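## Task

Same setup: place one cardboard box from a spot labelled 451 and one from a spot labelled 434 on the desk, fully on it with no overhang. Every other cardboard box stays on its own shelf. A lot absent from the storeroom is skipped. Falling over or ending tilted means failure.

## Robot and tools

ROBOT. A Hello Robot Stretch 3 with a single arm. It has a two-wheel base (0.33 m long, 0.34 m wide, rounded back), a lift that rides up a mast, and a telescoping arm that reaches out to the robot's right side. The base has no sideways motion, so to shift the gripper forward or back you drive the base. The base pivots about the point between its wheels, 0.05 m behind the front edge. With the arm in and the wrist folded, turning sweeps a 0.28 m radius; an unfolded, level gripper reaches past that.

FRAMES. Base frame: metres, origin on the floor between the drive wheels, x ahead, y to the left, z up. hand_pose is reported in it, located where the closed fingertips meet. Odometry frame is the base frame as it was at scene start; base_odometry counts wheel rotation only (slip looks like travel), heading in rad, left positive, -3.142 to 3.142.

move. One action per call. base: a single object with exactly one key, an offset from where the base currently is: {"translate_m": d} drives d metres straight (positive ahead, -3 to 3), or {"rotate_rad": d} pivots d radians (positive left, -6.4 to 6.4). joints: an object of absolute targets keyed by joint name, one number each: lift_m 0 to 1.1 m; arm_m 0 to 0.52 m extension; wrist_yaw_rad -1.345 to 4.42 (0 along the arm, positive toward the front, 3.0 folded over the base); wrist_pitch_rad -1.57 to 0.451 (0 level, negative tips fingers down); wrist_roll_rad -2.911 to 2.918 (0 fingers side by side); gripper_m -0.089 to 0.179 (bigger is wider; real fingertip gap is roughly 0.007 to 0.025 m smaller); head_pan_rad -3.953 to 1.73 (0 ahead, positive left, -1.57 faces along the arm); head_tilt_rad -1.53 to 0.419 (negative down). base and joints may be combined and start together. speeds: per-key top speed, no higher than the max pace. pace: "default" or "max" (e.g. translate 0.12/0.30 m/s, lift 0.11/0.15, arm 0.14/0.40). The base is capped at 0.10 m/s and 0.63 rad/s unless lift_m < 0.30, arm_m < 0.03 and wrist_yaw_rad > 2.54. contact_limits, written next to its own command: arm_m as a motor_effort percent (1 to 100, sign for direction); lift_m as {"down": n, "up": n}, 1 to 100 extra push beyond free motion (around 12 or less may halt in free travel); translate_m or rotate_rad as a wheel effort percent, active only during that move. servos: "reboot" alone, to re-enable servos that shut off. cameras: list of head_camera, nav_camera, wrist_camera or all; [] for none. blocking: true (default) waits until everything rests; false returns in about half a second while motion continues. Unknown keys make a call invalid; out-of-range values get it refused, and after a refusal or an unplanned stop the rest of that reply's move/wait/finished_scene calls are skipped.

wait: seconds 0 to 10, plus cameras; returns state and images, early if motions finish. stop: brakes all running motions; braked ones read "stopped" and may keep pressing. zoom_image: camera name and region [x0, y0, x1, y1] in that camera's image pixels, up to 504x504, for a sharper look. finished_scene: scene = current scene number; irreversible, and the goal must hold with the robot gone.

RESULTS. move line: "done" or the worst status. base_status/joint_status: done, moving, off_target (resting away from target, maybe still pushing), contact_stop (that joint goes slack), time_out, torque_fault, stopped. on_its_own describes uncommanded behaviour ("held at" is the target, not the reading). motor_effort in percent, positive toward higher values, peak in brackets. lidar_m: 12 sectors of 30 degrees counter-clockwise from straight ahead (4th left, 7th behind, 10th right), at 0.17 m height; "-" is nothing seen or closer than 0.15 m; the robot hides sector 5 and parts of 6, 9, 10. wrist_depth_mm and head_depth_mm: 7x7 median depths. base_tilt in degrees, forward/right positive, a few degrees of bias. Prefer turned_by_imu over turned_by_wheels when they disagree by more than 0.15 rad. The head_camera image arrives rotated (turn clockwise a quarter to view upright); nav_camera the opposite way.

GRIPPING. Close to a value below the object's width to grasp; open at least 0.05 beyond the width to let go. The reading does not prove a hold; resend if a heavy item slips.

AVOID. Set lift_m 0.32 to 0.95, pitch -0.4 and roll near 0 before folding or unfolding the wrist; with yaw below -0.4 keep pitch at -0.5 or lower. Pushing a solid object with the gripper higher than about 0.45 m, or driving while holding or hooking something fixed, can tip the robot; back off if tilt appears. Wrist and head have no contact stop and can overheat into torque_fault. Drops, releasing moving items, slams, hard impacts and heavy pushing are penalised; use gentle contact limits. Loose objects may occasionally get nudged.

Each tool is called as name([rows], argument=value, ...), one row to a line, values as JSON.

## Session

move(joints={"head_pan_rad": 0.9, "head_tilt_rad": -0.35}, pace="max", cameras=["head_camera","nav_camera"])

move(joints={"head_pan_rad": -0.7, "head_tilt_rad": -0.35}, pace="max", cameras=["head_camera","nav_camera"])

move(joints={"head_pan_rad": -2.3, "head_tilt_rad": -0.35}, pace="max", cameras=["head_camera","nav_camera"])

move(joints={"head_pan_rad": -3.7, "head_tilt_rad": -0.35}, pace="max", cameras=["head_camera","nav_camera"])

Scene clock: 0.87 s.
move: done
base_odometry: x=+0.000 y=+0.000 heading=+0.000
turned_by_wheels: +0.000
turned_by_imu: +0.000
base_tilt: forward=-0.3 right=-1.2
lidar_m: 0.72 0.73 0.85 1.53 2.66 1.26 1.01 1.11 1.82 1.63 1.39 0.83
head_depth_mm: 624 648 675 704 737 773 811 / 668 696 727 764 800 840 890 / 718 749 788 829 871 924 981 / 774 816 858 910 962 1021 1096 / 853 898 958 1016 1086 1164 1244 / 925 985 1047 1119 1216 1311 1364 / 1027 1100 1175 1268 1387 1514 1450
base_status: not commanded
joint_positions: lift_m=+0.374 arm_m=+0.001 wrist_yaw_rad=+3.009 wrist_pitch_rad=-0.462 wrist_roll_rad=+0.000 gripper_m=+0.037 head_pan_rad=+0.925 head_tilt_rad=-0.353
joint_status: all done
measured_speeds: all 0
motor_effort: left_wheel=-0.5(0.7) right_wheel=+0.8(1.1) lift_m=+22.8(23.8) arm_m=-4.8(5.1) wrist_yaw_rad=-0.1(1.1) wrist_pitch_rad=+1.9(2.0) wrist_roll_rad=-0.2(0.2) gripper_m=+0.5(0.8) head_pan_rad=-0.8(5.8) head_tilt_rad=-2.6(8.1)
hand_pose: x=+0.0076 y=+0.0712 z=+0.3774 quat_wxyz=(+0.207, +0.697, +0.116, +0.676) (m; base frame)
wrist_depth_mm: - 138 - - - 854 - / - 151 - - - 971 - / - 167 933 - - 931 - / 840 774 204 801 804 802 753 / 702 678 211 660 650 669 667 / 595 596 126 577 129 577 584 / 529 539 289 353 506 513 508
pictures: head_camera (sideways), nav_camera (sideways)
camera_calibration:
head_camera: T_world_to_cam=[[-0.140869, -0.263641, -0.954279, 1.25833], [-0.773697, 0.630704, -0.0600349, 0.0825049], [0.617696, 0.729866, -0.292825, 0.332924], [0, 0, 0, 1]] pos_world=[0.0354476, 0.036722, 1.30324]
nav_camera: T_world_to_cam=[[0.179312, 0.266052, 0.947134, -1.19071], [0.807328, -0.589963, 0.0128785, 0.0285018], [0.5622, 0.762339, -0.320578, 0.367017], [0, 0, 0, 1]] pos_world=[-0.0158395, 0.0538144, 1.24505]

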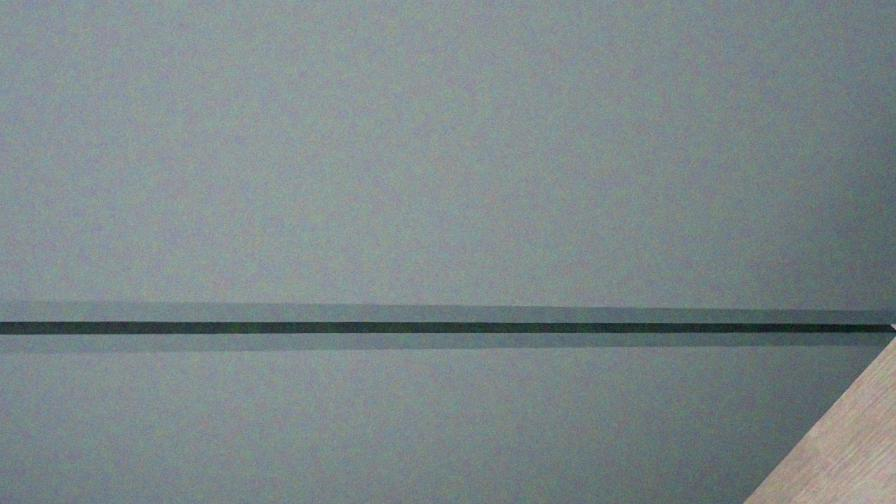

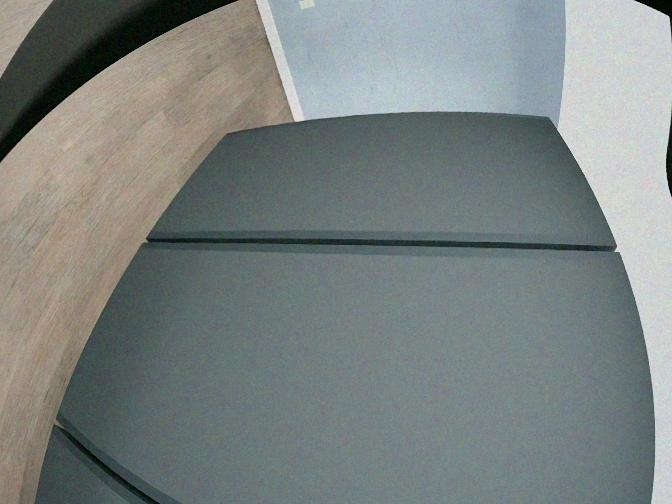

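Scene clock: 1.90 s.
move: done
base_odometry: x=+0.000 y=+0.000 heading=+0.000
turned_by_wheels: +0.000
turned_by_imu: +0.000
base_tilt: forward=-0.3 right=-1.1
lidar_m: 0.73 0.73 0.85 1.53 2.66 1.25 1.01 1.12 1.81 1.62 1.39 0.83
head_depth_mm: 1671 1809 1908 2017 1954 1797 1485 / 1475 1570 1711 1878 2042 1856 1485 / 1271 1373 1487 1645 1807 1826 1470 / 1087 1161 1242 1332 1451 1577 1460 / 941 991 1058 1126 1201 1290 1359 / 836 875 922 974 1035 1098 1166 / 749 781 817 856 903 952 1002
base_status: not commanded
joint_positions: lift_m=+0.374 arm_m=+0.001 wrist_yaw_rad=+3.009 wrist_pitch_rad=-0.462 wrist_roll_rad=+0.000 gripper_m=+0.037 head_pan_rad=-0.735 head_tilt_rad=-0.353
joint_status: all done
measured_speeds: all 0
motor_effort: left_wheel=-0.6(1.0) right_wheel=+0.3(1.2) lift_m=+22.8(24.0) arm_m=-6.1(6.5) wrist_yaw_rad=-0.5(2.1) wrist_pitch_rad=+2.0(2.1) wrist_roll_rad=-0.1(0.3) gripper_m=+0.3(0.8) head_pan_rad=+2.8(6.2) head_tilt_rad=-1.1(5.5)
hand_pose: x=+0.0076 y=+0.0712 z=+0.3774 quat_wxyz=(+0.207, +0.697, +0.116, +0.676) (m; base frame)
wrist_depth_mm: - 138 - - - 872 - / - 151 - - - - - / - 166 921 - - 936 - / 845 766 203 812 808 791 771 / 690 677 211 666 661 673 666 / 602 600 126 574 129 582 573 / 523 537 286 354 499 508 509
pictures: head_camera (sideways), nav_camera (sideways)
camera_calibration:
head_camera: T_world_to_cam=[[-0.250069, 0.16377, -0.954277, 1.25899], [0.697105, 0.714448, -0.0600655, 0.07358], [0.671945, -0.680252, -0.292827, 0.332607], [0, 0, 0, 1]] pos_world=[0.0400485, -0.0324981, 1.30324]
nav_camera: T_world_to_cam=[[0.249012, -0.202271, 0.947143, -1.19114], [-0.65953, -0.751568, 0.0128925, 0.0374419], [0.709234, -0.627879, -0.320553, 0.366113], [0, 0, 0, 1]] pos_world=[0.0616424, 0.0170825, 1.24505]

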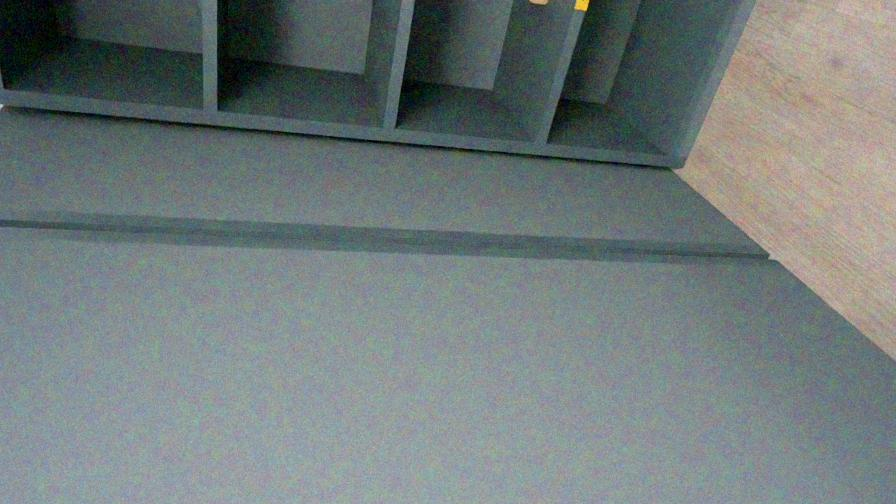

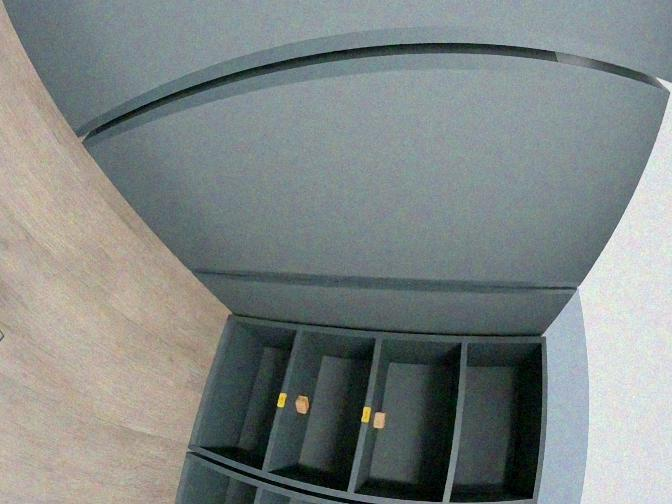

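Scene clock: 4.07 s.
move: done
base_odometry: x=+0.000 y=+0.000 heading=+0.000
turned_by_wheels: +0.000
turned_by_imu: +0.000
base_tilt: forward=-0.4 right=-1.1
lidar_m: 0.72 0.72 0.85 1.54 2.66 1.25 1.01 1.11 1.81 1.62 1.40 0.83
head_depth_mm: 1335 1388 1451 1538 1600 1669 1490 / 1412 1473 1540 1605 1693 1766 1481 / 1492 1559 1648 1728 1832 1862 1474 / 1585 1678 1777 1865 1972 1883 1467 / 1711 1794 1912 2008 2144 1878 1453 / 1858 1966 2116 2212 2328 1858 1444 / 1996 2147 2277 2399 2403 1846 1450
base_status: not commanded
joint_positions: lift_m=+0.374 arm_m=+0.001 wrist_yaw_rad=+3.009 wrist_pitch_rad=-0.462 wrist_roll_rad=+0.000 gripper_m=+0.037 head_pan_rad=-2.308 head_tilt_rad=-0.353
joint_status: all done
measured_speeds: translate_m=+0.000 rotate_rad=+0.000 lift_m=+0.000 arm_m=+0.000 wrist_yaw_rad=+0.000 wrist_pitch_rad=+0.000 wrist_roll_rad=+0.000 head_pan_rad=+0.024 head_tilt_rad=+0.000
motor_effort: left_wheel=-0.1(0.8) right_wheel=+0.8(1.1) lift_m=+23.8(24.2) arm_m=-9.6(10.1) wrist_yaw_rad=-0.6(1.5) wrist_pitch_rad=+1.9(2.0) wrist_roll_rad=-0.1(0.3) gripper_m=+0.3(0.9) head_pan_rad=+3.2(5.4) head_tilt_rad=+3.3(3.3)
hand_pose: x=+0.0076 y=+0.0712 z=+0.3774 quat_wxyz=(+0.207, +0.697, +0.116, +0.676) (m; base frame)
wrist_depth_mm: - 139 - - - 859 - / - 151 - - - 976 - / - 167 931 - - 940 - / 835 763 204 815 801 798 767 / 700 664 211 666 650 677 668 / 599 601 126 574 129 579 581 / 525 533 287 353 508 509 505
pictures: head_camera (sideways), nav_camera (sideways)
camera_calibration:
head_camera: T_world_to_cam=[[0.164283, 0.249728, -0.954278, 1.25646], [0.713092, -0.698496, -0.0600293, 0.0734886], [-0.68155, -0.670626, -0.29283, 0.340868], [0, 0, 0, 1]] pos_world=[-0.0265012, -0.0338469, 1.30324]
nav_camera: T_world_to_cam=[[-0.202763, -0.248645, 0.947134, -1.18836], [-0.750292, 0.660981, 0.0128998, 0.0379594], [-0.629245, -0.708012, -0.320578, 0.374341], [0, 0, 0, 1]] pos_world=[0.0230775, -0.0555318, 1.24505]

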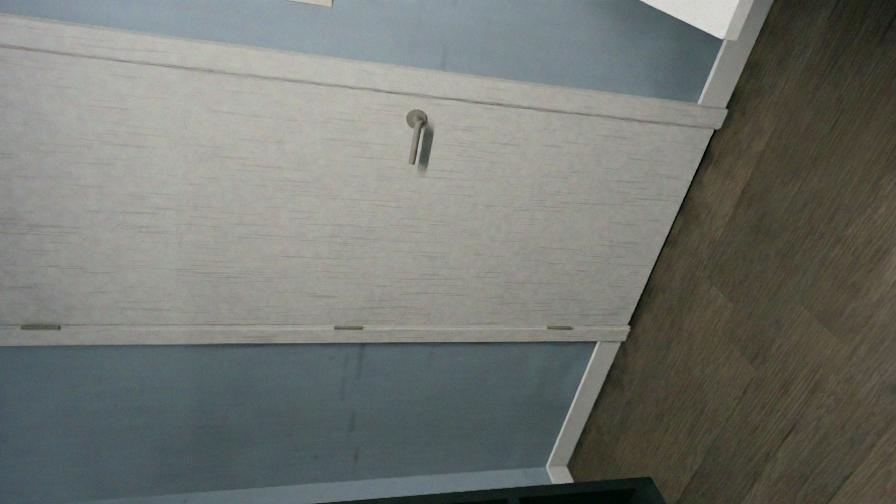

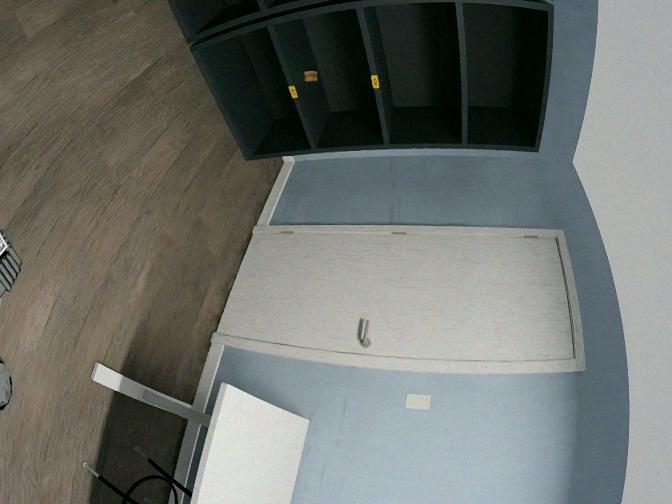

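Scene clock: 6.07 s.
move: done
base_odometry: x=+0.000 y=+0.000 heading=+0.000
turned_by_wheels: +0.000
turned_by_imu: +0.000
base_tilt: forward=-0.3 right=-1.3
lidar_m: 0.72 0.73 0.85 1.53 2.66 1.26 1.01 1.11 1.81 1.63 1.39 0.82
head_depth_mm: 2453 2527 2677 2778 2685 1931 1532 / 2455 2632 2789 2961 2705 1915 1476 / 2169 2321 2497 2623 2361 1889 1474 / 1938 2057 2181 2215 1796 1822 1466 / 1746 1849 1947 1948 1329 1877 1467 / 1593 1685 1764 1789 1164 1777 1455 / 1470 1542 1615 1647 1159 1160 1409
base_status: not commanded
joint_positions: lift_m=+0.374 arm_m=+0.001 wrist_yaw_rad=+3.009 wrist_pitch_rad=-0.462 wrist_roll_rad=+0.000 gripper_m=+0.037 head_pan_rad=-3.708 head_tilt_rad=-0.351
joint_status: all done
measured_speeds: translate_m=+0.000 rotate_rad=+0.000 lift_m=+0.000 arm_m=+0.000 wrist_yaw_rad=+0.000 wrist_pitch_rad=+0.000 wrist_roll_rad=+0.000 head_pan_rad=+0.024 head_tilt_rad=+0.000
motor_effort: left_wheel=-0.8(0.8) right_wheel=+0.3(1.1) lift_m=+23.6(24.4) arm_m=-12.2(12.9) wrist_yaw_rad=-0.1(1.6) wrist_pitch_rad=+2.0(2.1) wrist_roll_rad=-0.2(0.3) gripper_m=+0.7(1.1) head_pan_rad=+3.2(4.7) head_tilt_rad=+4.9(6.2)
hand_pose: x=+0.0076 y=+0.0712 z=+0.3774 quat_wxyz=(+0.207, +0.697, +0.116, +0.676) (m; base frame)
wrist_depth_mm: - 138 - - - 862 - / - 150 - - - 964 - / - 167 925 - - 951 - / 828 757 203 813 808 785 758 / 698 676 211 658 651 672 664 / 598 596 126 578 129 575 579 / 524 540 288 355 502 516 508
pictures: head_camera (sideways), nav_camera (sideways)
camera_calibration:
head_camera: T_world_to_cam=[[0.272375, -0.118422, -0.954876, 1.25658], [-0.567235, -0.821372, -0.0599364, 0.0811346], [-0.777211, 0.557964, -0.290894, 0.338975], [0, 0, 0, 1]] pos_world=[-0.0327825, 0.0263122, 1.30335]
nav_camera: T_world_to_cam=[[-0.277785, 0.156492, 0.947811, -1.18885], [0.52386, 0.851707, 0.0129091, 0.0302118], [-0.805237, 0.500106, -0.318571, 0.372751], [0, 0, 0, 1]] pos_world=[-0.0459194, -0.0261011, 1.24516]

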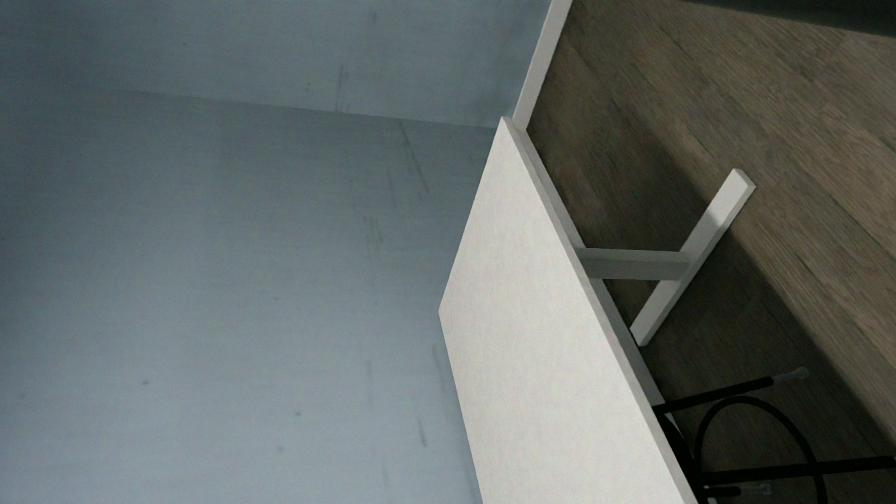

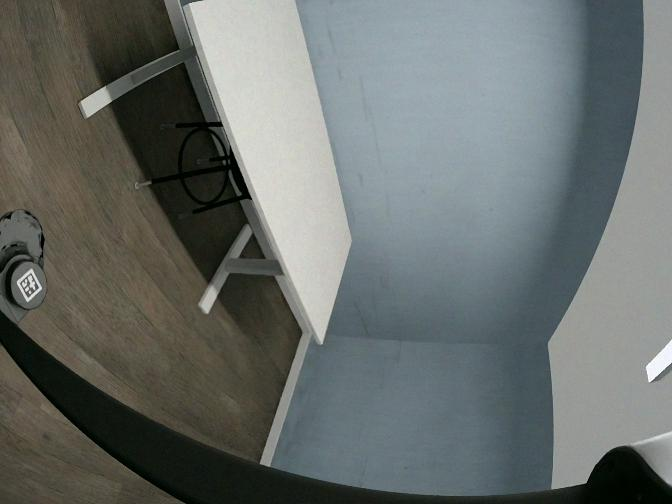

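move(joints={"head_pan_rad": -1.4, "head_tilt_rad": -0.35}, pace="max", cameras=["head_camera"])

zoom_image(camera="head_camera", region=[340, 0, 640, 300])

zoom_image(camera="head_camera", region=[340, 204, 640, 504])

Scene clock: 19.53 s.
move: done
base_odometry: x=+0.000 y=+0.000 heading=+0.000
turned_by_wheels: +0.000
turned_by_imu: +0.000
base_tilt: forward=-0.3 right=-1.2
lidar_m: 0.72 0.73 0.85 1.53 2.66 1.26 1.01 1.12 1.81 1.63 1.39 0.83
head_depth_mm: 1787 1883 2010 2121 2147 1914 1497 / 1791 1868 1984 2106 2258 1899 1482 / 1483 1484 1954 2085 2150 1879 1469 / 1718 1840 1920 2017 1879 1841 1470 / 1757 1837 1940 2082 2192 1846 1463 / 1753 1820 1923 2046 2169 1829 1444 / 1744 1798 1879 2022 2080 1813 1448
base_status: not commanded
joint_positions: lift_m=+0.374 arm_m=+0.001 wrist_yaw_rad=+3.009 wrist_pitch_rad=-0.462 wrist_roll_rad=+0.000 gripper_m=+0.037 head_pan_rad=-1.392 head_tilt_rad=-0.350
joint_status: all done
measured_speeds: translate_m=+0.000 rotate_rad=+0.000 lift_m=+0.000 arm_m=+0.000 wrist_yaw_rad=+0.000 wrist_pitch_rad=+0.000 wrist_roll_rad=+0.000 head_pan_rad=-0.024 head_tilt_rad=+0.000
motor_effort: left_wheel=-0.4(0.7) right_wheel=+0.5(1.4) lift_m=+24.0(25.1) arm_m=-13.0(13.3) wrist_yaw_rad=-0.6(1.6) wrist_pitch_rad=+1.9(2.0) wrist_roll_rad=-0.1(0.3) gripper_m=+0.3(0.9) head_pan_rad=-3.4(6.2) head_tilt_rad=+3.7(7.7)
hand_pose: x=+0.0076 y=+0.0712 z=+0.3774 quat_wxyz=(+0.207, +0.697, +0.116, +0.676) (m; base frame)
wrist_depth_mm: - 139 - - - 854 - / - 151 - - - 989 - / - 167 929 - - 951 - / 833 766 204 820 810 806 763 / 693 674 212 660 661 678 662 / 607 600 126 569 129 578 577 / 529 538 288 357 504 509 511
pictures: head_camera (sideways)
camera_calibration:
head_camera: T_world_to_cam=[[-0.0975947, 0.279477, -0.955179, 1.25919], [0.988295, 0.140292, -0.0599301, 0.0716175], [0.117255, -0.949848, -0.289898, 0.332194], [0, 0, 0, 1]] pos_world=[0.0131598, -0.0464289, 1.30335]

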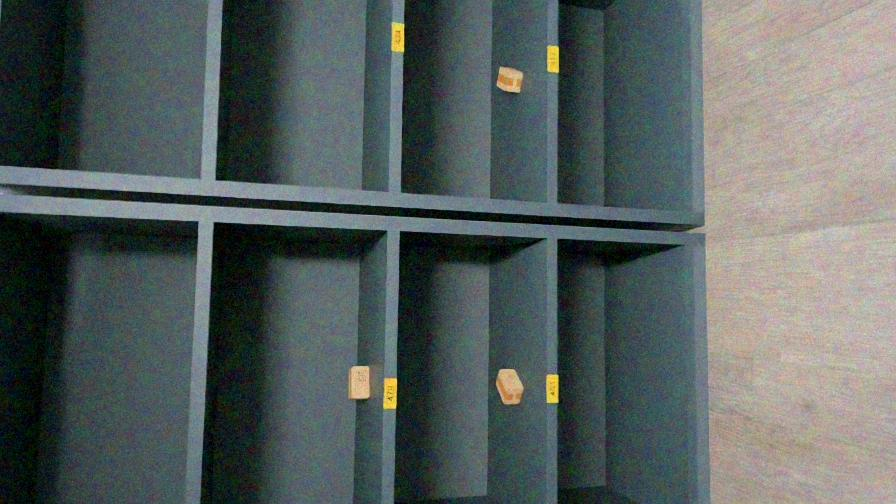

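Scaled by 1.680 from the camera's 896x504 image, which has a finer 1280x720 frame.

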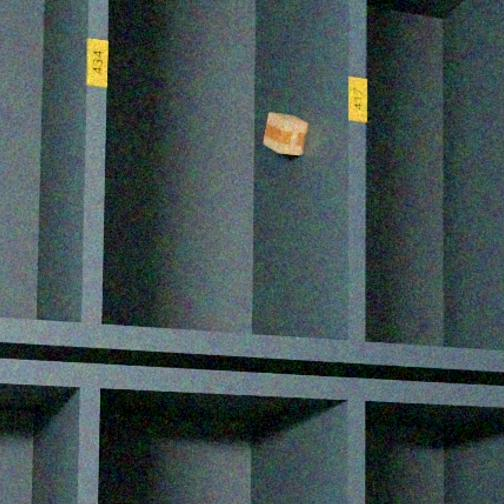

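Scaled by 1.680 from the camera's 896x504 image, which has a finer 1280x720 frame.

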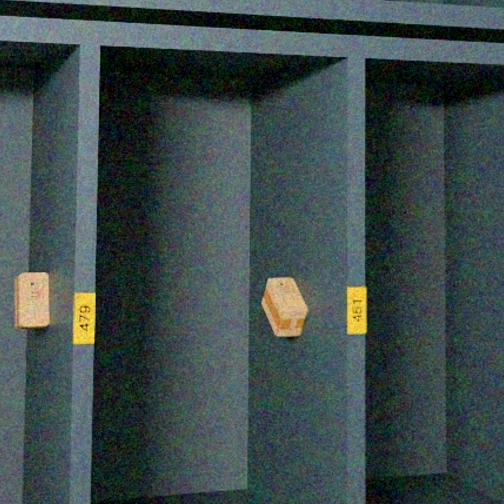

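zoom_image(camera="head_camera", region=[530, 365, 580, 415])

zoom_image(camera="head_camera", region=[375, 12, 425, 62])

zoom_image(camera="head_camera", region=[530, 35, 580, 85])

zoom_image(camera="head_camera", region=[365, 370, 415, 420])

Scaled by 10.080 from the camera's 896x504 image, which has a finer 1280x720 frame.

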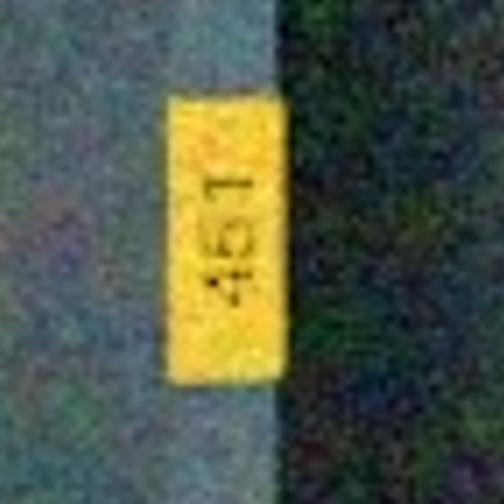

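Scaled by 10.080 from the camera's 896x504 image, which has a finer 1280x720 frame.

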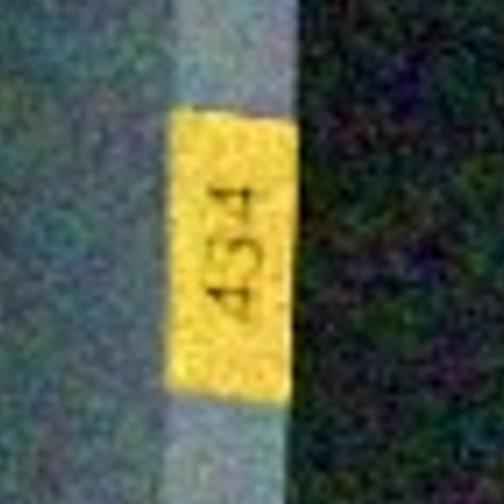

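Scaled by 10.080 from the camera's 896x504 image, which has a finer 1280x720 frame.

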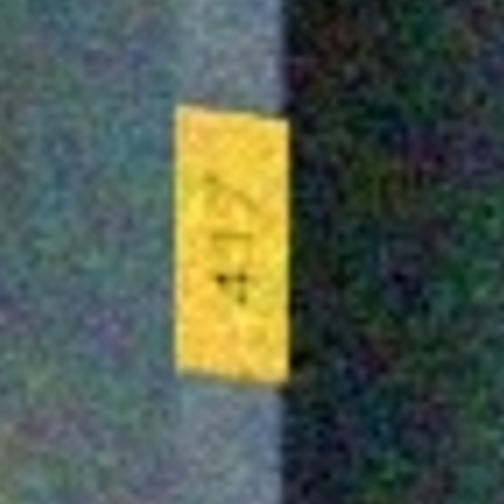

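Scaled by 10.080 from the camera's 896x504 image, which has a finer 1280x720 frame.

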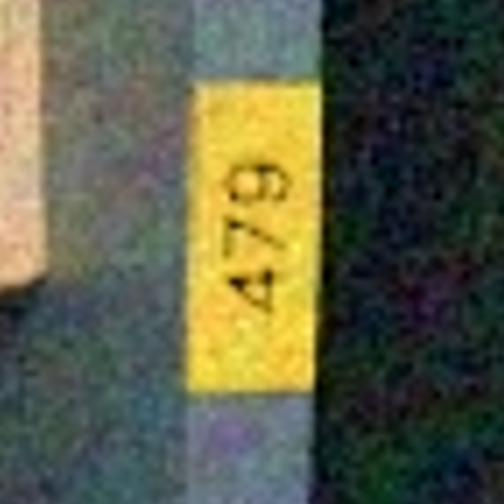

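move(base={"rotate_rad": -1.146}, joints={"lift_m": 0.28}, pace="max", cameras=[])

move(base={"translate_m": 1.011}, pace="max", cameras=[])

move(base={"rotate_rad": 1.415}, joints={"lift_m": 0.64, "head_pan_rad": -1.57, "head_tilt_rad": -0.4}, pace="max", cameras=[])

move(joints={"wrist_yaw_rad": 0, "wrist_pitch_rad": -0.25, "gripper_m": 0.17}, pace="max", cameras=["wrist_camera", "head_camera"])

Scene clock: 58.93 s.
move: done
base_odometry: x=+0.000 y=+0.000 heading=-1.146
turned_by_wheels: -1.146
turned_by_imu: -1.123
base_tilt: forward=-0.5 right=-1.2
lidar_m: 1.62 0.87 0.73 0.73 0.82 1.33 2.65 1.26 1.01 1.11 1.73 1.62
head_depth_mm: 1283 1342 1417 1476 1223 905 1495 / 1318 1395 1457 1544 1288 943 1436 / 1365 1445 1523 1602 1696 1769 1471 / 1409 1483 1561 1647 1772 1813 1485 / 1461 1555 1642 1738 1847 1848 1462 / 1519 1617 1702 1839 1951 1854 1453 / 1595 1681 1797 1923 2059 1858 1449
base_status: done
joint_positions: lift_m=+0.280 arm_m=+0.001 wrist_yaw_rad=+3.009 wrist_pitch_rad=-0.463 wrist_roll_rad=+0.000 gripper_m=+0.037 head_pan_rad=-1.400 head_tilt_rad=-0.350
joint_status: all done
measured_speeds: all 0
motor_effort: left_wheel=+6.3(14.6) right_wheel=-8.6(14.1) lift_m=+31.0(31.0) arm_m=-12.7(13.6) wrist_yaw_rad=+0.3(1.6) wrist_pitch_rad=+2.1(2.2) wrist_roll_rad=+0.0(0.5) gripper_m=+0.0(1.0) head_pan_rad=-3.0(3.7) head_tilt_rad=+2.1(3.3)
hand_pose: x=+0.0076 y=+0.0711 z=+0.2828 quat_wxyz=(+0.208, +0.697, +0.117, +0.676) (m; base frame)
wrist_depth_mm: - 139 - - - - - / - 151 161 - - - - / 845 167 210 800 761 770 754 / 675 624 203 655 650 641 649 / 571 560 212 543 533 538 542 / 487 296 126 285 129 471 472 / 263 267 247 259 401 418 415
pictures: none
No camera images: "cameras" was empty.

Scene clock: 63.67 s.
move: done
base_odometry: x=+0.417 y=-0.921 heading=-1.146
turned_by_wheels: +0.000
turned_by_imu: +0.000
base_tilt: forward=-0.3 right=-1.1
lidar_m: 1.01 0.62 0.52 0.52 0.59 0.96 3.62 1.63 1.75 1.46 0.76 0.74
head_depth_mm: 1432 1496 1582 1666 1746 1813 1492 / 1484 1557 1638 1730 1819 1878 1490 / 1557 1637 1728 1805 1927 1890 1475 / 1625 1703 1794 1903 2017 1885 1468 / 1263 1322 1402 1499 1569 1676 1463 / 1294 1349 1454 1447 1535 1609 1404 / 1351 1378 1494 1141 1533 1147 1366
base_status: done
joint_positions: lift_m=+0.280 arm_m=+0.001 wrist_yaw_rad=+3.009 wrist_pitch_rad=-0.463 wrist_roll_rad=+0.000 gripper_m=+0.037 head_pan_rad=-1.400 head_tilt_rad=-0.350
joint_status: not commanded
measured_speeds: all 0
motor_effort: left_wheel=+4.8(16.1) right_wheel=+0.3(10.8) lift_m=+24.4(30.8) arm_m=-11.2(13.0) wrist_yaw_rad=+0.4(2.1) wrist_pitch_rad=+2.1(2.3) wrist_roll_rad=-0.1(0.3) gripper_m=+0.7(0.9) head_pan_rad=-2.1(3.4) head_tilt_rad=+0.2(3.0)
hand_pose: x=+0.0076 y=+0.0711 z=+0.2828 quat_wxyz=(+0.208, +0.697, +0.117, +0.676) (m; base frame)
wrist_depth_mm: - 138 - - - 512 - / - 151 161 - - 551 - / - 167 175 - - 602 - / 672 627 202 658 633 621 622 / 572 564 211 542 536 543 542 / 491 298 126 284 129 471 470 / 262 267 248 259 401 417 411
pictures: none
No camera images: "cameras" was empty.

Scene clock: 66.87 s.
move: done
base_odometry: x=+0.417 y=-0.921 heading=+0.269
turned_by_wheels: +1.415
turned_by_imu: +1.391
base_tilt: forward=-0.4 right=-1.3
lidar_m: 0.52 0.55 0.77 2.36 1.90 1.62 1.74 1.46 0.74 1.08 0.71 0.54
head_depth_mm: 560 954 1017 962 974 1018 871 / 566 959 1026 944 1186 1065 870 / 579 961 1029 935 1186 1060 891 / 591 965 1029 852 1202 1021 886 / 605 966 1034 907 1194 1018 881 / 622 967 1036 894 1197 1041 877 / 637 969 1039 884 1183 1033 872
base_status: done
joint_positions: lift_m=+0.640 arm_m=+0.001 wrist_yaw_rad=+3.009 wrist_pitch_rad=-0.463 wrist_roll_rad=+0.000 gripper_m=+0.037 head_pan_rad=-1.572 head_tilt_rad=-0.400
joint_status: all done
measured_speeds: all 0
motor_effort: left_wheel=-6.1(14.8) right_wheel=+7.0(13.2) lift_m=+27.6(34.4) arm_m=-12.6(13.3) wrist_yaw_rad=+0.9(1.7) wrist_pitch_rad=+2.1(2.3) wrist_roll_rad=-0.1(0.3) gripper_m=+0.5(1.0) head_pan_rad=+3.4(4.3) head_tilt_rad=-2.9(7.5)
hand_pose: x=+0.0076 y=+0.0710 z=+0.6426 quat_wxyz=(+0.208, +0.697, +0.117, +0.676) (m; base frame)
wrist_depth_mm: - 139 - - - - - / - 151 - - - - - / - 167 - - - - - / - - 203 - - - - / - - 211 - - - - / 908 891 126 868 129 874 - / 794 795 287 782 766 768 -
pictures: none
No camera images: "cameras" was empty.

Scene clock: 68.73 s.
move: done
base_odometry: x=+0.417 y=-0.921 heading=+0.269
turned_by_wheels: +0.000
turned_by_imu: +0.000
base_tilt: forward=-0.3 right=-1.2
lidar_m: 0.52 0.55 0.77 2.36 1.89 1.63 1.75 1.46 0.74 1.09 0.71 0.54
head_depth_mm: 560 954 1022 960 977 1023 875 / 567 962 1023 946 1188 1067 866 / 579 961 1028 937 1192 1062 891 / 592 965 1034 853 1184 1023 888 / 608 965 1032 906 1195 1021 882 / 624 968 1035 896 1202 1041 875 / 638 969 1033 885 1192 1032 874
base_status: not commanded
joint_positions: lift_m=+0.640 arm_m=+0.001 wrist_yaw_rad=+0.003 wrist_pitch_rad=-0.272 wrist_roll_rad=+0.000 gripper_m=+0.170 head_pan_rad=-1.570 head_tilt_rad=-0.400
joint_status: all done
measured_speeds: all 0
motor_effort: left_wheel=-5.4(6.2) right_wheel=+6.8(8.1) lift_m=+23.2(27.6) arm_m=-10.7(12.9) wrist_yaw_rad=-3.9(9.2) wrist_pitch_rad=+3.6(5.6) wrist_roll_rad=-0.2(0.3) gripper_m=+0.6(82.7) head_pan_rad=+3.2(4.2) head_tilt_rad=-2.7(3.9)
hand_pose: x=-0.0207 y=-0.3859 z=+0.6867 quat_wxyz=(+0.701, +0.097, -0.700, -0.095) (m; base frame)
wrist_depth_mm: - 779 - - - - - / - 820 - - - - - / - - - 631 - - - / - - - - - - 544 / - 143 - - - - - / - 124 - - - 134 - / - - - - - - 106
pictures: head_camera (sideways), wrist_camera
camera_calibration:
head_camera: T_world_to_cam=[[-0.0465534, 0.340704, -0.939017, 1.23775], [0.997508, -0.034036, -0.0618024, 0.0739695], [-0.0530167, -0.939554, -0.33827, 0.396194], [0, 0, 0, 1]] pos_world=[0.00484109, -0.0469424, 1.30086]
wrist_camera: T_world_to_cam=[[-0.998864, -0.0433608, -0.0197488, -0.0171919], [-0.00220616, 0.456133, -0.889909, 0.819633], [0.0475953, -0.888855, -0.45571, 0.137103], [0, 0, 0, 1]] pos_world=[-0.0218896, -0.252742, 0.791539]

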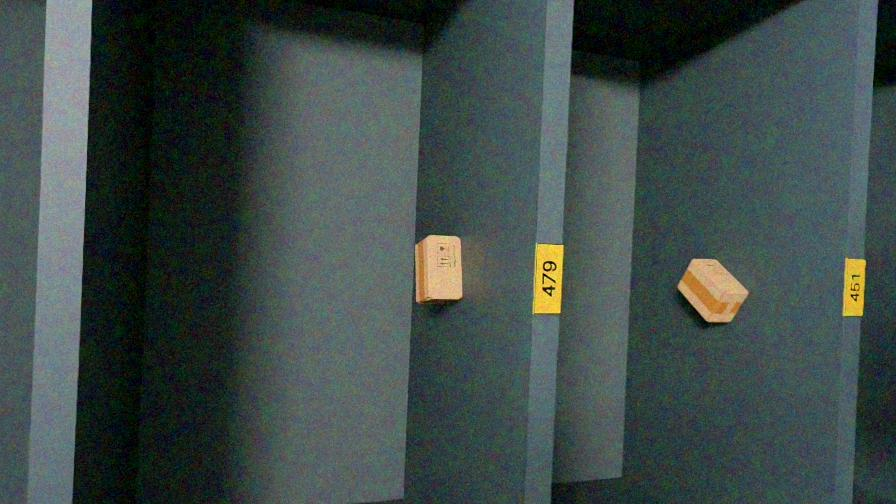

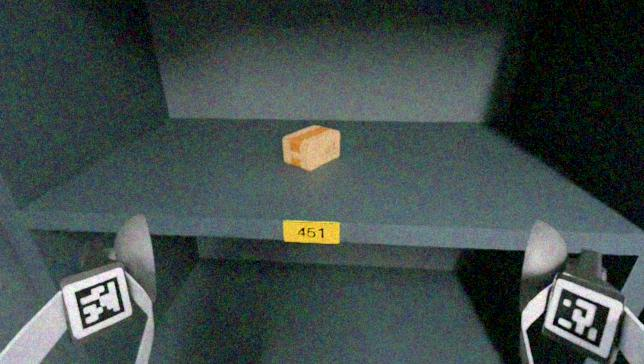

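move(base={"translate_m": 0.138}, joints={"lift_m": 0.535, "wrist_yaw_rad": -0.39}, pace="max", cameras=[])

move(joints={"arm_m": 0.30}, cameras=["wrist_camera"])

Scene clock: 105.20 s.
move: done
base_odometry: x=+0.550 y=-0.884 heading=+0.269
turned_by_wheels: +0.000
turned_by_imu: +0.000
base_tilt: forward=-0.3 right=-1.1
lidar_m: 0.38 0.40 0.57 1.76 2.27 1.73 1.88 0.88 0.82 1.09 0.53 0.40
head_depth_mm: 642 965 1030 958 1193 1073 875 / 569 962 1024 942 1194 1064 894 / 582 962 1029 862 1191 1023 892 / 595 970 1034 917 1200 1056 887 / 612 972 1035 909 1207 1045 881 / 629 972 1039 890 1197 1034 881 / 646 827 845 812 840 917 870
base_status: done
joint_positions: lift_m=+0.535 arm_m=+0.001 wrist_yaw_rad=-0.387 wrist_pitch_rad=-0.270 wrist_roll_rad=+0.000 gripper_m=+0.170 head_pan_rad=-1.570 head_tilt_rad=-0.400
joint_status: all done
measured_speeds: all 0
motor_effort: left_wheel=+4.4(8.0) right_wheel=+7.5(13.4) lift_m=+30.2(30.8) arm_m=-7.1(9.6) wrist_yaw_rad=-2.9(6.5) wrist_pitch_rad=+3.3(3.6) wrist_roll_rad=-0.1(0.3) gripper_m=+0.7(1.2) head_pan_rad=+3.5(4.1) head_tilt_rad=-1.3(2.5)
hand_pose: x=-0.1123 y=-0.3682 z=+0.5821 quat_wxyz=(+0.670, -0.041, -0.706, -0.229) (m; base frame)
wrist_depth_mm: - - - - 866 - - / - - 550 - - - 529 / - - - - - 545 - / - - - - - 596 - / - 143 - - - 140 - / - 124 - - 829 - - / - - - - - 765 106
pictures: none
No camera images: "cameras" was empty.

Scene clock: 108.63 s.
move: done
base_odometry: x=+0.550 y=-0.884 heading=+0.269
turned_by_wheels: +0.000
turned_by_imu: +0.000
base_tilt: forward=-0.3 right=-1.2
lidar_m: 0.38 0.40 0.57 1.75 2.27 1.73 1.88 0.87 0.82 1.09 0.53 0.40
head_depth_mm: 643 964 1021 955 1190 1077 874 / 571 965 1028 946 1191 1066 893 / 583 962 1032 858 1195 1021 837 / 596 966 1031 917 1201 1052 808 / 612 967 1039 905 1205 1043 881 / 630 974 1043 892 1196 1038 879 / 645 825 846 810 840 916 873
base_status: not commanded
joint_positions: lift_m=+0.535 arm_m=+0.300 wrist_yaw_rad=-0.387 wrist_pitch_rad=-0.270 wrist_roll_rad=+0.000 gripper_m=+0.170 head_pan_rad=-1.570 head_tilt_rad=-0.400
joint_status: all done
measured_speeds: all 0
motor_effort: left_wheel=+4.6(4.9) right_wheel=+7.2(8.3) lift_m=+26.5(30.6) arm_m=+12.8(15.5) wrist_yaw_rad=-1.6(4.8) wrist_pitch_rad=+3.3(3.4) wrist_roll_rad=-0.1(0.3) gripper_m=+0.8(1.0) head_pan_rad=+2.9(4.0) head_tilt_rad=+0.4(1.5)
hand_pose: x=-0.1123 y=-0.6676 z=+0.5821 quat_wxyz=(+0.670, -0.041, -0.706, -0.229) (m; base frame)
wrist_depth_mm: - - - - - 594 - / - - - - - 632 - / - - 291 - - - - / 317 314 290 313 311 311 309 / 273 257 257 257 255 254 253 / 117 140 209 210 208 194 214 / 168 172 177 177 176 189 106
pictures: wrist_camera
camera_calibration:
wrist_camera: T_world_to_cam=[[-0.940242, 0.339931, -0.0197767, 0.139548], [0.171027, 0.42124, -0.890677, 0.851476], [-0.294438, -0.840835, -0.454205, -0.163832], [0, 0, 0, 1]] pos_world=[-0.0626553, -0.543868, 0.686737]

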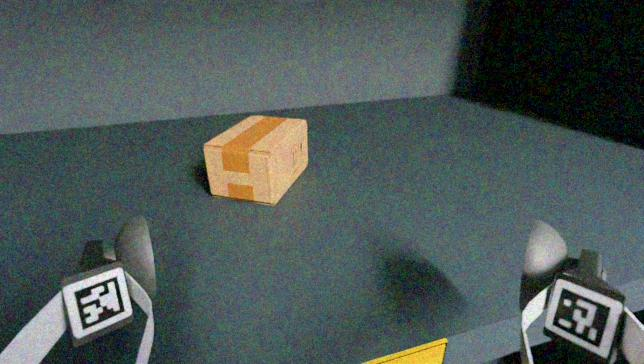

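move(joints={"arm_m": 0.464}, contact_limits={"arm_m": 30}, cameras=["wrist_camera"])

move(joints={"gripper_m": 0.02}, cameras=["wrist_camera"])

move(joints={"lift_m": 0.62}, cameras=["wrist_camera"])

Scene clock: 140.47 s.
move: done
base_odometry: x=+0.550 y=-0.884 heading=+0.269
turned_by_wheels: +0.000
turned_by_imu: +0.000
base_tilt: forward=-0.3 right=-1.3
lidar_m: 0.38 0.40 0.57 1.74 2.26 1.73 1.88 0.88 0.82 1.09 0.53 0.39
head_depth_mm: 563 961 1027 956 1190 1068 870 / 571 964 1028 944 1195 1063 890 / 583 963 1027 857 1194 1022 663 / 597 966 1035 916 1194 981 825 / 612 968 1034 906 1197 1045 876 / 629 974 1037 894 1189 1041 875 / 644 825 846 811 838 915 870
base_status: not commanded
joint_positions: lift_m=+0.535 arm_m=+0.464 wrist_yaw_rad=-0.387 wrist_pitch_rad=-0.270 wrist_roll_rad=+0.000 gripper_m=+0.170 head_pan_rad=-1.570 head_tilt_rad=-0.400
joint_status: all done
measured_speeds: all 0
motor_effort: left_wheel=+4.1(4.8) right_wheel=+7.4(8.0) lift_m=+24.9(25.2) arm_m=+13.7(14.7) wrist_yaw_rad=-2.4(4.2) wrist_pitch_rad=+3.3(3.4) wrist_roll_rad=+0.1(0.3) gripper_m=+0.6(0.9) head_pan_rad=+2.9(3.6) head_tilt_rad=+2.2(2.6)
contact_limits: arm_m 30 (drawing in: default 31, maximum 55; extending or still: default 40, maximum 69)
hand_pose: x=-0.1123 y=-0.8316 z=+0.5821 quat_wxyz=(+0.670, -0.041, -0.706, -0.229) (m; base frame)
wrist_depth_mm: 303 321 338 - - - 462 / 318 334 - - - - - / 334 - - - - - - / 316 316 311 208 308 308 306 / 259 256 257 171 255 253 252 / 123 141 151 144 207 193 199 / 167 171 166 146 175 175 106
pictures: wrist_camera
camera_calibration:
wrist_camera: T_world_to_cam=[[-0.940242, 0.339931, -0.0197767, 0.195297], [0.171027, 0.42124, -0.890677, 0.92056], [-0.294438, -0.840835, -0.454205, -0.301729], [0, 0, 0, 1]] pos_world=[-0.0626553, -0.707868, 0.686737]

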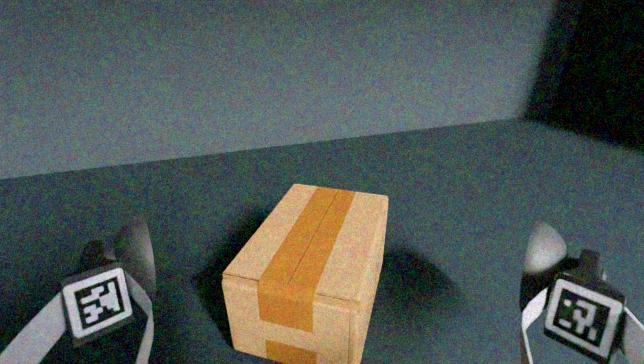

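Scene clock: 142.50 s.
move: done
base_odometry: x=+0.550 y=-0.884 heading=+0.269
turned_by_wheels: +0.000
turned_by_imu: +0.000
base_tilt: forward=-0.3 right=-1.1
lidar_m: 0.38 0.40 0.57 1.75 2.27 1.73 1.88 0.87 0.82 1.09 0.53 0.39
head_depth_mm: 563 958 1022 958 1190 1078 874 / 569 959 1029 941 1194 1062 890 / 584 961 1035 860 1192 1024 664 / 597 966 1029 917 1196 1049 823 / 613 967 1034 905 1206 1046 887 / 629 973 1037 893 1197 1038 878 / 645 826 845 809 837 915 874
base_status: not commanded
joint_positions: lift_m=+0.535 arm_m=+0.464 wrist_yaw_rad=-0.387 wrist_pitch_rad=-0.270 wrist_roll_rad=+0.000 gripper_m=+0.021 head_pan_rad=-1.570 head_tilt_rad=-0.400
joint_status: all done
measured_speeds: all 0
motor_effort: left_wheel=+4.0(4.8) right_wheel=+6.6(7.9) lift_m=+26.6(26.9) arm_m=+12.4(13.7) wrist_yaw_rad=-2.6(4.0) wrist_pitch_rad=+3.3(3.4) wrist_roll_rad=-0.1(0.3) gripper_m=-13.5(86.0) head_pan_rad=+2.7(3.6) head_tilt_rad=+2.6(3.5)
contact_limits: arm_m 30 (drawing in: default 31, maximum 55; extending or still: default 40, maximum 69)
hand_pose: x=-0.1123 y=-0.8316 z=+0.5821 quat_wxyz=(+0.670, -0.041, -0.706, -0.229) (m; base frame)
wrist_depth_mm: 305 321 338 - - - 459 / 320 334 - - - - - / 333 - - - - - - / 316 313 312 208 309 308 307 / 257 256 245 169 162 253 252 / 211 209 128 145 130 206 206 / 177 172 171 151 165 174 175
pictures: wrist_camera
camera_calibration:
wrist_camera: T_world_to_cam=[[-0.940215, 0.340011, -0.0197347, 0.195326], [0.171023, 0.421226, -0.890685, 0.920554], [-0.29453, -0.84081, -0.454192, -0.301726], [0, 0, 0, 1]] pos_world=[-0.0626552, -0.707868, 0.686737]

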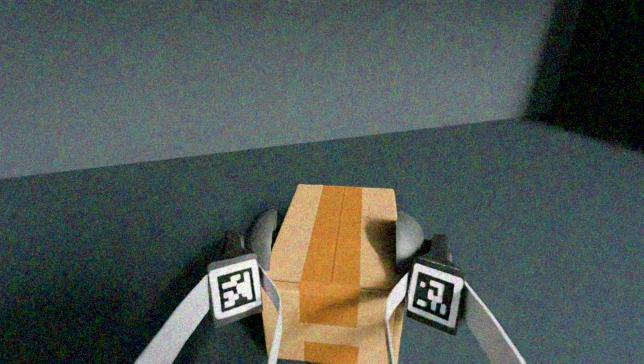

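Scene clock: 144.10 s.
move: done
base_odometry: x=+0.550 y=-0.884 heading=+0.269
turned_by_wheels: +0.000
turned_by_imu: +0.000
base_tilt: forward=-0.4 right=-1.1
lidar_m: 0.38 0.40 0.57 1.75 2.27 1.74 1.88 0.88 0.82 1.09 0.53 0.39
head_depth_mm: 563 960 1023 952 1190 1077 874 / 572 963 1034 944 1197 1063 843 / 584 966 1032 859 1193 675 818 / 598 966 1038 919 1197 688 860 / 613 965 1034 905 1206 1047 883 / 630 971 1044 894 1193 1034 875 / 644 828 845 812 835 915 867
base_status: not commanded
joint_positions: lift_m=+0.620 arm_m=+0.464 wrist_yaw_rad=-0.387 wrist_pitch_rad=-0.274 wrist_roll_rad=+0.000 gripper_m=+0.021 head_pan_rad=-1.570 head_tilt_rad=-0.400
joint_status: all done
measured_speeds: all 0
motor_effort: left_wheel=+4.1(4.7) right_wheel=+6.4(7.8) lift_m=+30.6(34.8) arm_m=+11.2(12.8) wrist_yaw_rad=-3.3(4.1) wrist_pitch_rad=+4.1(4.1) wrist_roll_rad=+0.0(0.3) gripper_m=-13.4(13.9) head_pan_rad=+3.2(3.6) head_tilt_rad=+3.9(4.3)
contact_limits: arm_m 30 (drawing in: default 31, maximum 55; extending or still: default 40, maximum 69)
hand_pose: x=-0.1122 y=-0.8313 z=+0.6661 quat_wxyz=(+0.669, -0.040, -0.706, -0.230) (m; base frame)
wrist_depth_mm: 303 322 339 - - - 456 / 318 338 - - - - - / 334 - - - - - - / - - - 200 - - - / - - 153 171 156 - - / 315 313 128 144 130 310 321 / 276 257 266 150 256 272 271
pictures: wrist_camera
camera_calibration:
wrist_camera: T_world_to_cam=[[-0.9402, 0.340038, -0.01994, 0.197112], [0.172467, 0.424753, -0.888729, 0.996962], [-0.293732, -0.839023, -0.457998, -0.259212], [0, 0, 0, 1]] pos_world=[-0.0627571, -0.707973, 0.771241]

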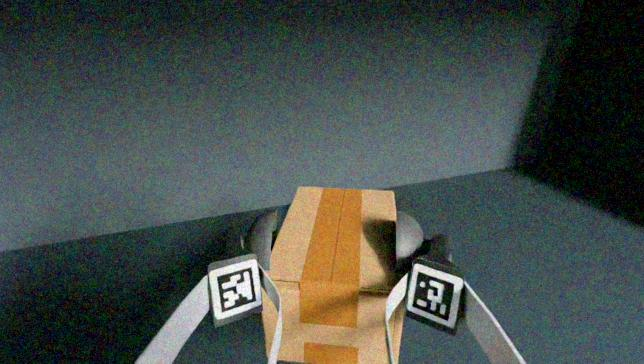

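move(joints={"arm_m": 0.0}, speeds={"arm_m": 0.25}, cameras=[])

move(base={"rotate_rad": -1.23}, joints={"lift_m": 0.83, "wrist_yaw_rad": 0, "head_pan_rad": 0.3}, cameras=[])

move(base={"translate_m": -1.633}, pace="max", cameras=["nav_camera"])

move(base={"rotate_rad": -0.35}, joints={"head_pan_rad": -1.57, "head_tilt_rad": -0.5}, cameras=["head_camera", "nav_camera"])

Scene clock: 216.17 s.
move: done
base_odometry: x=+0.550 y=-0.884 heading=+0.269
turned_by_wheels: +0.000
turned_by_imu: +0.000
base_tilt: forward=-0.4 right=-1.2
lidar_m: 0.38 0.40 0.57 1.75 2.27 1.73 1.88 0.88 0.82 1.09 0.53 0.40
head_depth_mm: 644 961 1021 961 1186 1072 877 / 567 959 1029 941 1186 1064 874 / 579 964 1031 859 1198 1057 889 / 593 969 1036 922 1197 1052 888 / 607 968 1039 906 1201 1046 882 / 624 974 1043 895 1192 1044 881 / 644 827 846 813 839 913 860
base_status: not commanded
joint_positions: lift_m=+0.620 arm_m=+0.001 wrist_yaw_rad=-0.387 wrist_pitch_rad=-0.274 wrist_roll_rad=+0.000 gripper_m=+0.021 head_pan_rad=-1.570 head_tilt_rad=-0.400
joint_status: all done
measured_speeds: all 0
motor_effort: left_wheel=+4.6(4.8) right_wheel=+7.4(8.3) lift_m=+25.5(26.3) arm_m=-11.9(15.8) wrist_yaw_rad=-3.2(4.5) wrist_pitch_rad=+4.1(4.2) wrist_roll_rad=+0.0(0.4) gripper_m=-13.3(14.0) head_pan_rad=+2.4(3.8) head_tilt_rad=+3.7(5.4)
hand_pose: x=-0.1122 y=-0.3678 z=+0.6661 quat_wxyz=(+0.669, -0.040, -0.706, -0.230) (m; base frame)
wrist_depth_mm: - - - - 842 - - / - - - - 900 - - / - - - - - 589 - / - - - 199 - 597 - / - - 153 170 156 656 - / - - 128 144 130 700 - / - - - 150 127 766 860
pictures: none
No camera images: "cameras" was empty.

Scene clock: 219.23 s.
move: done
base_odometry: x=+0.550 y=-0.884 heading=-0.960
turned_by_wheels: -1.230
turned_by_imu: -1.211
base_tilt: forward=-0.2 right=-1.3
lidar_m: 0.64 0.43 0.38 0.39 0.48 1.00 2.62 1.73 1.88 1.58 0.82 1.09
head_depth_mm: 572 701 801 863 718 1072 848 / 583 615 663 721 790 954 872 / 557 604 660 715 777 844 921 / 488 522 564 613 669 739 822 / 433 461 493 529 571 623 681 / 391 414 439 467 499 537 582 / 356 375 395 417 443 473 506
base_status: done
joint_positions: lift_m=+0.830 arm_m=+0.001 wrist_yaw_rad=-0.003 wrist_pitch_rad=-0.275 wrist_roll_rad=+0.000 gripper_m=+0.021 head_pan_rad=+0.303 head_tilt_rad=-0.400
joint_status: all done
measured_speeds: all 0
motor_effort: left_wheel=+7.3(12.5) right_wheel=-11.2(13.0) lift_m=+28.8(34.5) arm_m=-12.2(13.3) wrist_yaw_rad=+1.6(5.9) wrist_pitch_rad=+4.2(4.3) wrist_roll_rad=+0.0(0.3) gripper_m=-13.0(13.7) head_pan_rad=-3.3(5.6) head_tilt_rad=+3.3(4.8)
hand_pose: x=-0.0221 y=-0.3856 z=+0.8759 quat_wxyz=(+0.701, +0.096, -0.700, -0.098) (m; base frame)
wrist_depth_mm: - - - - - - - / - - - - - - - / - - - - - - - / - - - - - - - / - - 155 171 171 - - / - 669 128 144 130 - - / - - - 150 - - -
pictures: none
No camera images: "cameras" was empty.

Scene clock: 234.23 s.
move: time_out
base_odometry: x=-0.253 y=+0.264 heading=-0.960
turned_by_wheels: +0.000
turned_by_imu: +0.000
base_tilt: forward=-0.3 right=-1.3
lidar_m: 1.51 0.99 0.91 0.92 1.15 2.35 2.29 0.95 0.73 0.98 1.70 1.93
head_depth_mm: 1786 1966 2165 2288 2320 1805 1435 / 1607 1778 1939 2130 2249 1805 1423 / 1386 1490 1628 1808 1994 1778 1412 / 1216 1301 1399 1517 1672 1700 1407 / 1077 1148 1224 1312 1420 1546 1396 / 974 1027 1087 1158 1239 1336 1358 / 884 928 980 1036 1106 1177 1266
base_status: translate_m time_out (by the wheels' count: -1.4016 of -1.6330)
joint_positions: lift_m=+0.830 arm_m=+0.001 wrist_yaw_rad=-0.003 wrist_pitch_rad=-0.275 wrist_roll_rad=+0.000 gripper_m=+0.021 head_pan_rad=+0.300 head_tilt_rad=-0.400
joint_status: not commanded
measured_speeds: all 0
motor_effort: left_wheel=-0.7(9.6) right_wheel=-0.5(15.9) lift_m=+25.4(28.8) arm_m=-2.7(13.3) wrist_yaw_rad=+1.7(3.2) wrist_pitch_rad=+4.1(4.3) wrist_roll_rad=+0.1(0.6) gripper_m=-13.3(14.0) head_pan_rad=-2.8(3.9) head_tilt_rad=+0.1(4.3)
hand_pose: x=-0.0221 y=-0.3856 z=+0.8759 quat_wxyz=(+0.701, +0.096, -0.700, -0.098) (m; base frame)
wrist_depth_mm: - - - - - - - / - - - - - - - / - - - - - - - / - - - 200 - - - / - - 159 171 156 - - / - - 128 144 129 - - / - - - 150 - - -
pictures: nav_camera (sideways)
camera_calibration:
nav_camera: T_world_to_cam=[[0.343351, 0.124057, 0.930978, -1.17066], [0.310402, -0.950527, 0.0121832, 0.0324295], [0.886431, 0.284794, -0.364872, 0.42269], [0, 0, 0, 1]] pos_world=[0.0171957, 0.0556736, 1.24369]

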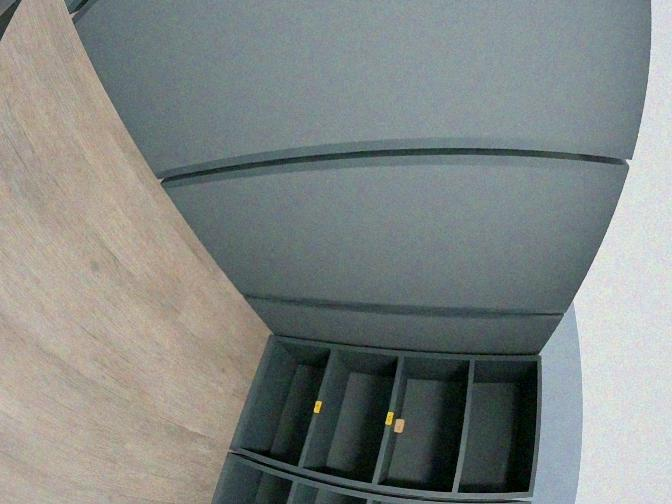

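not run: a stop that you did not command came earlier in this reply.


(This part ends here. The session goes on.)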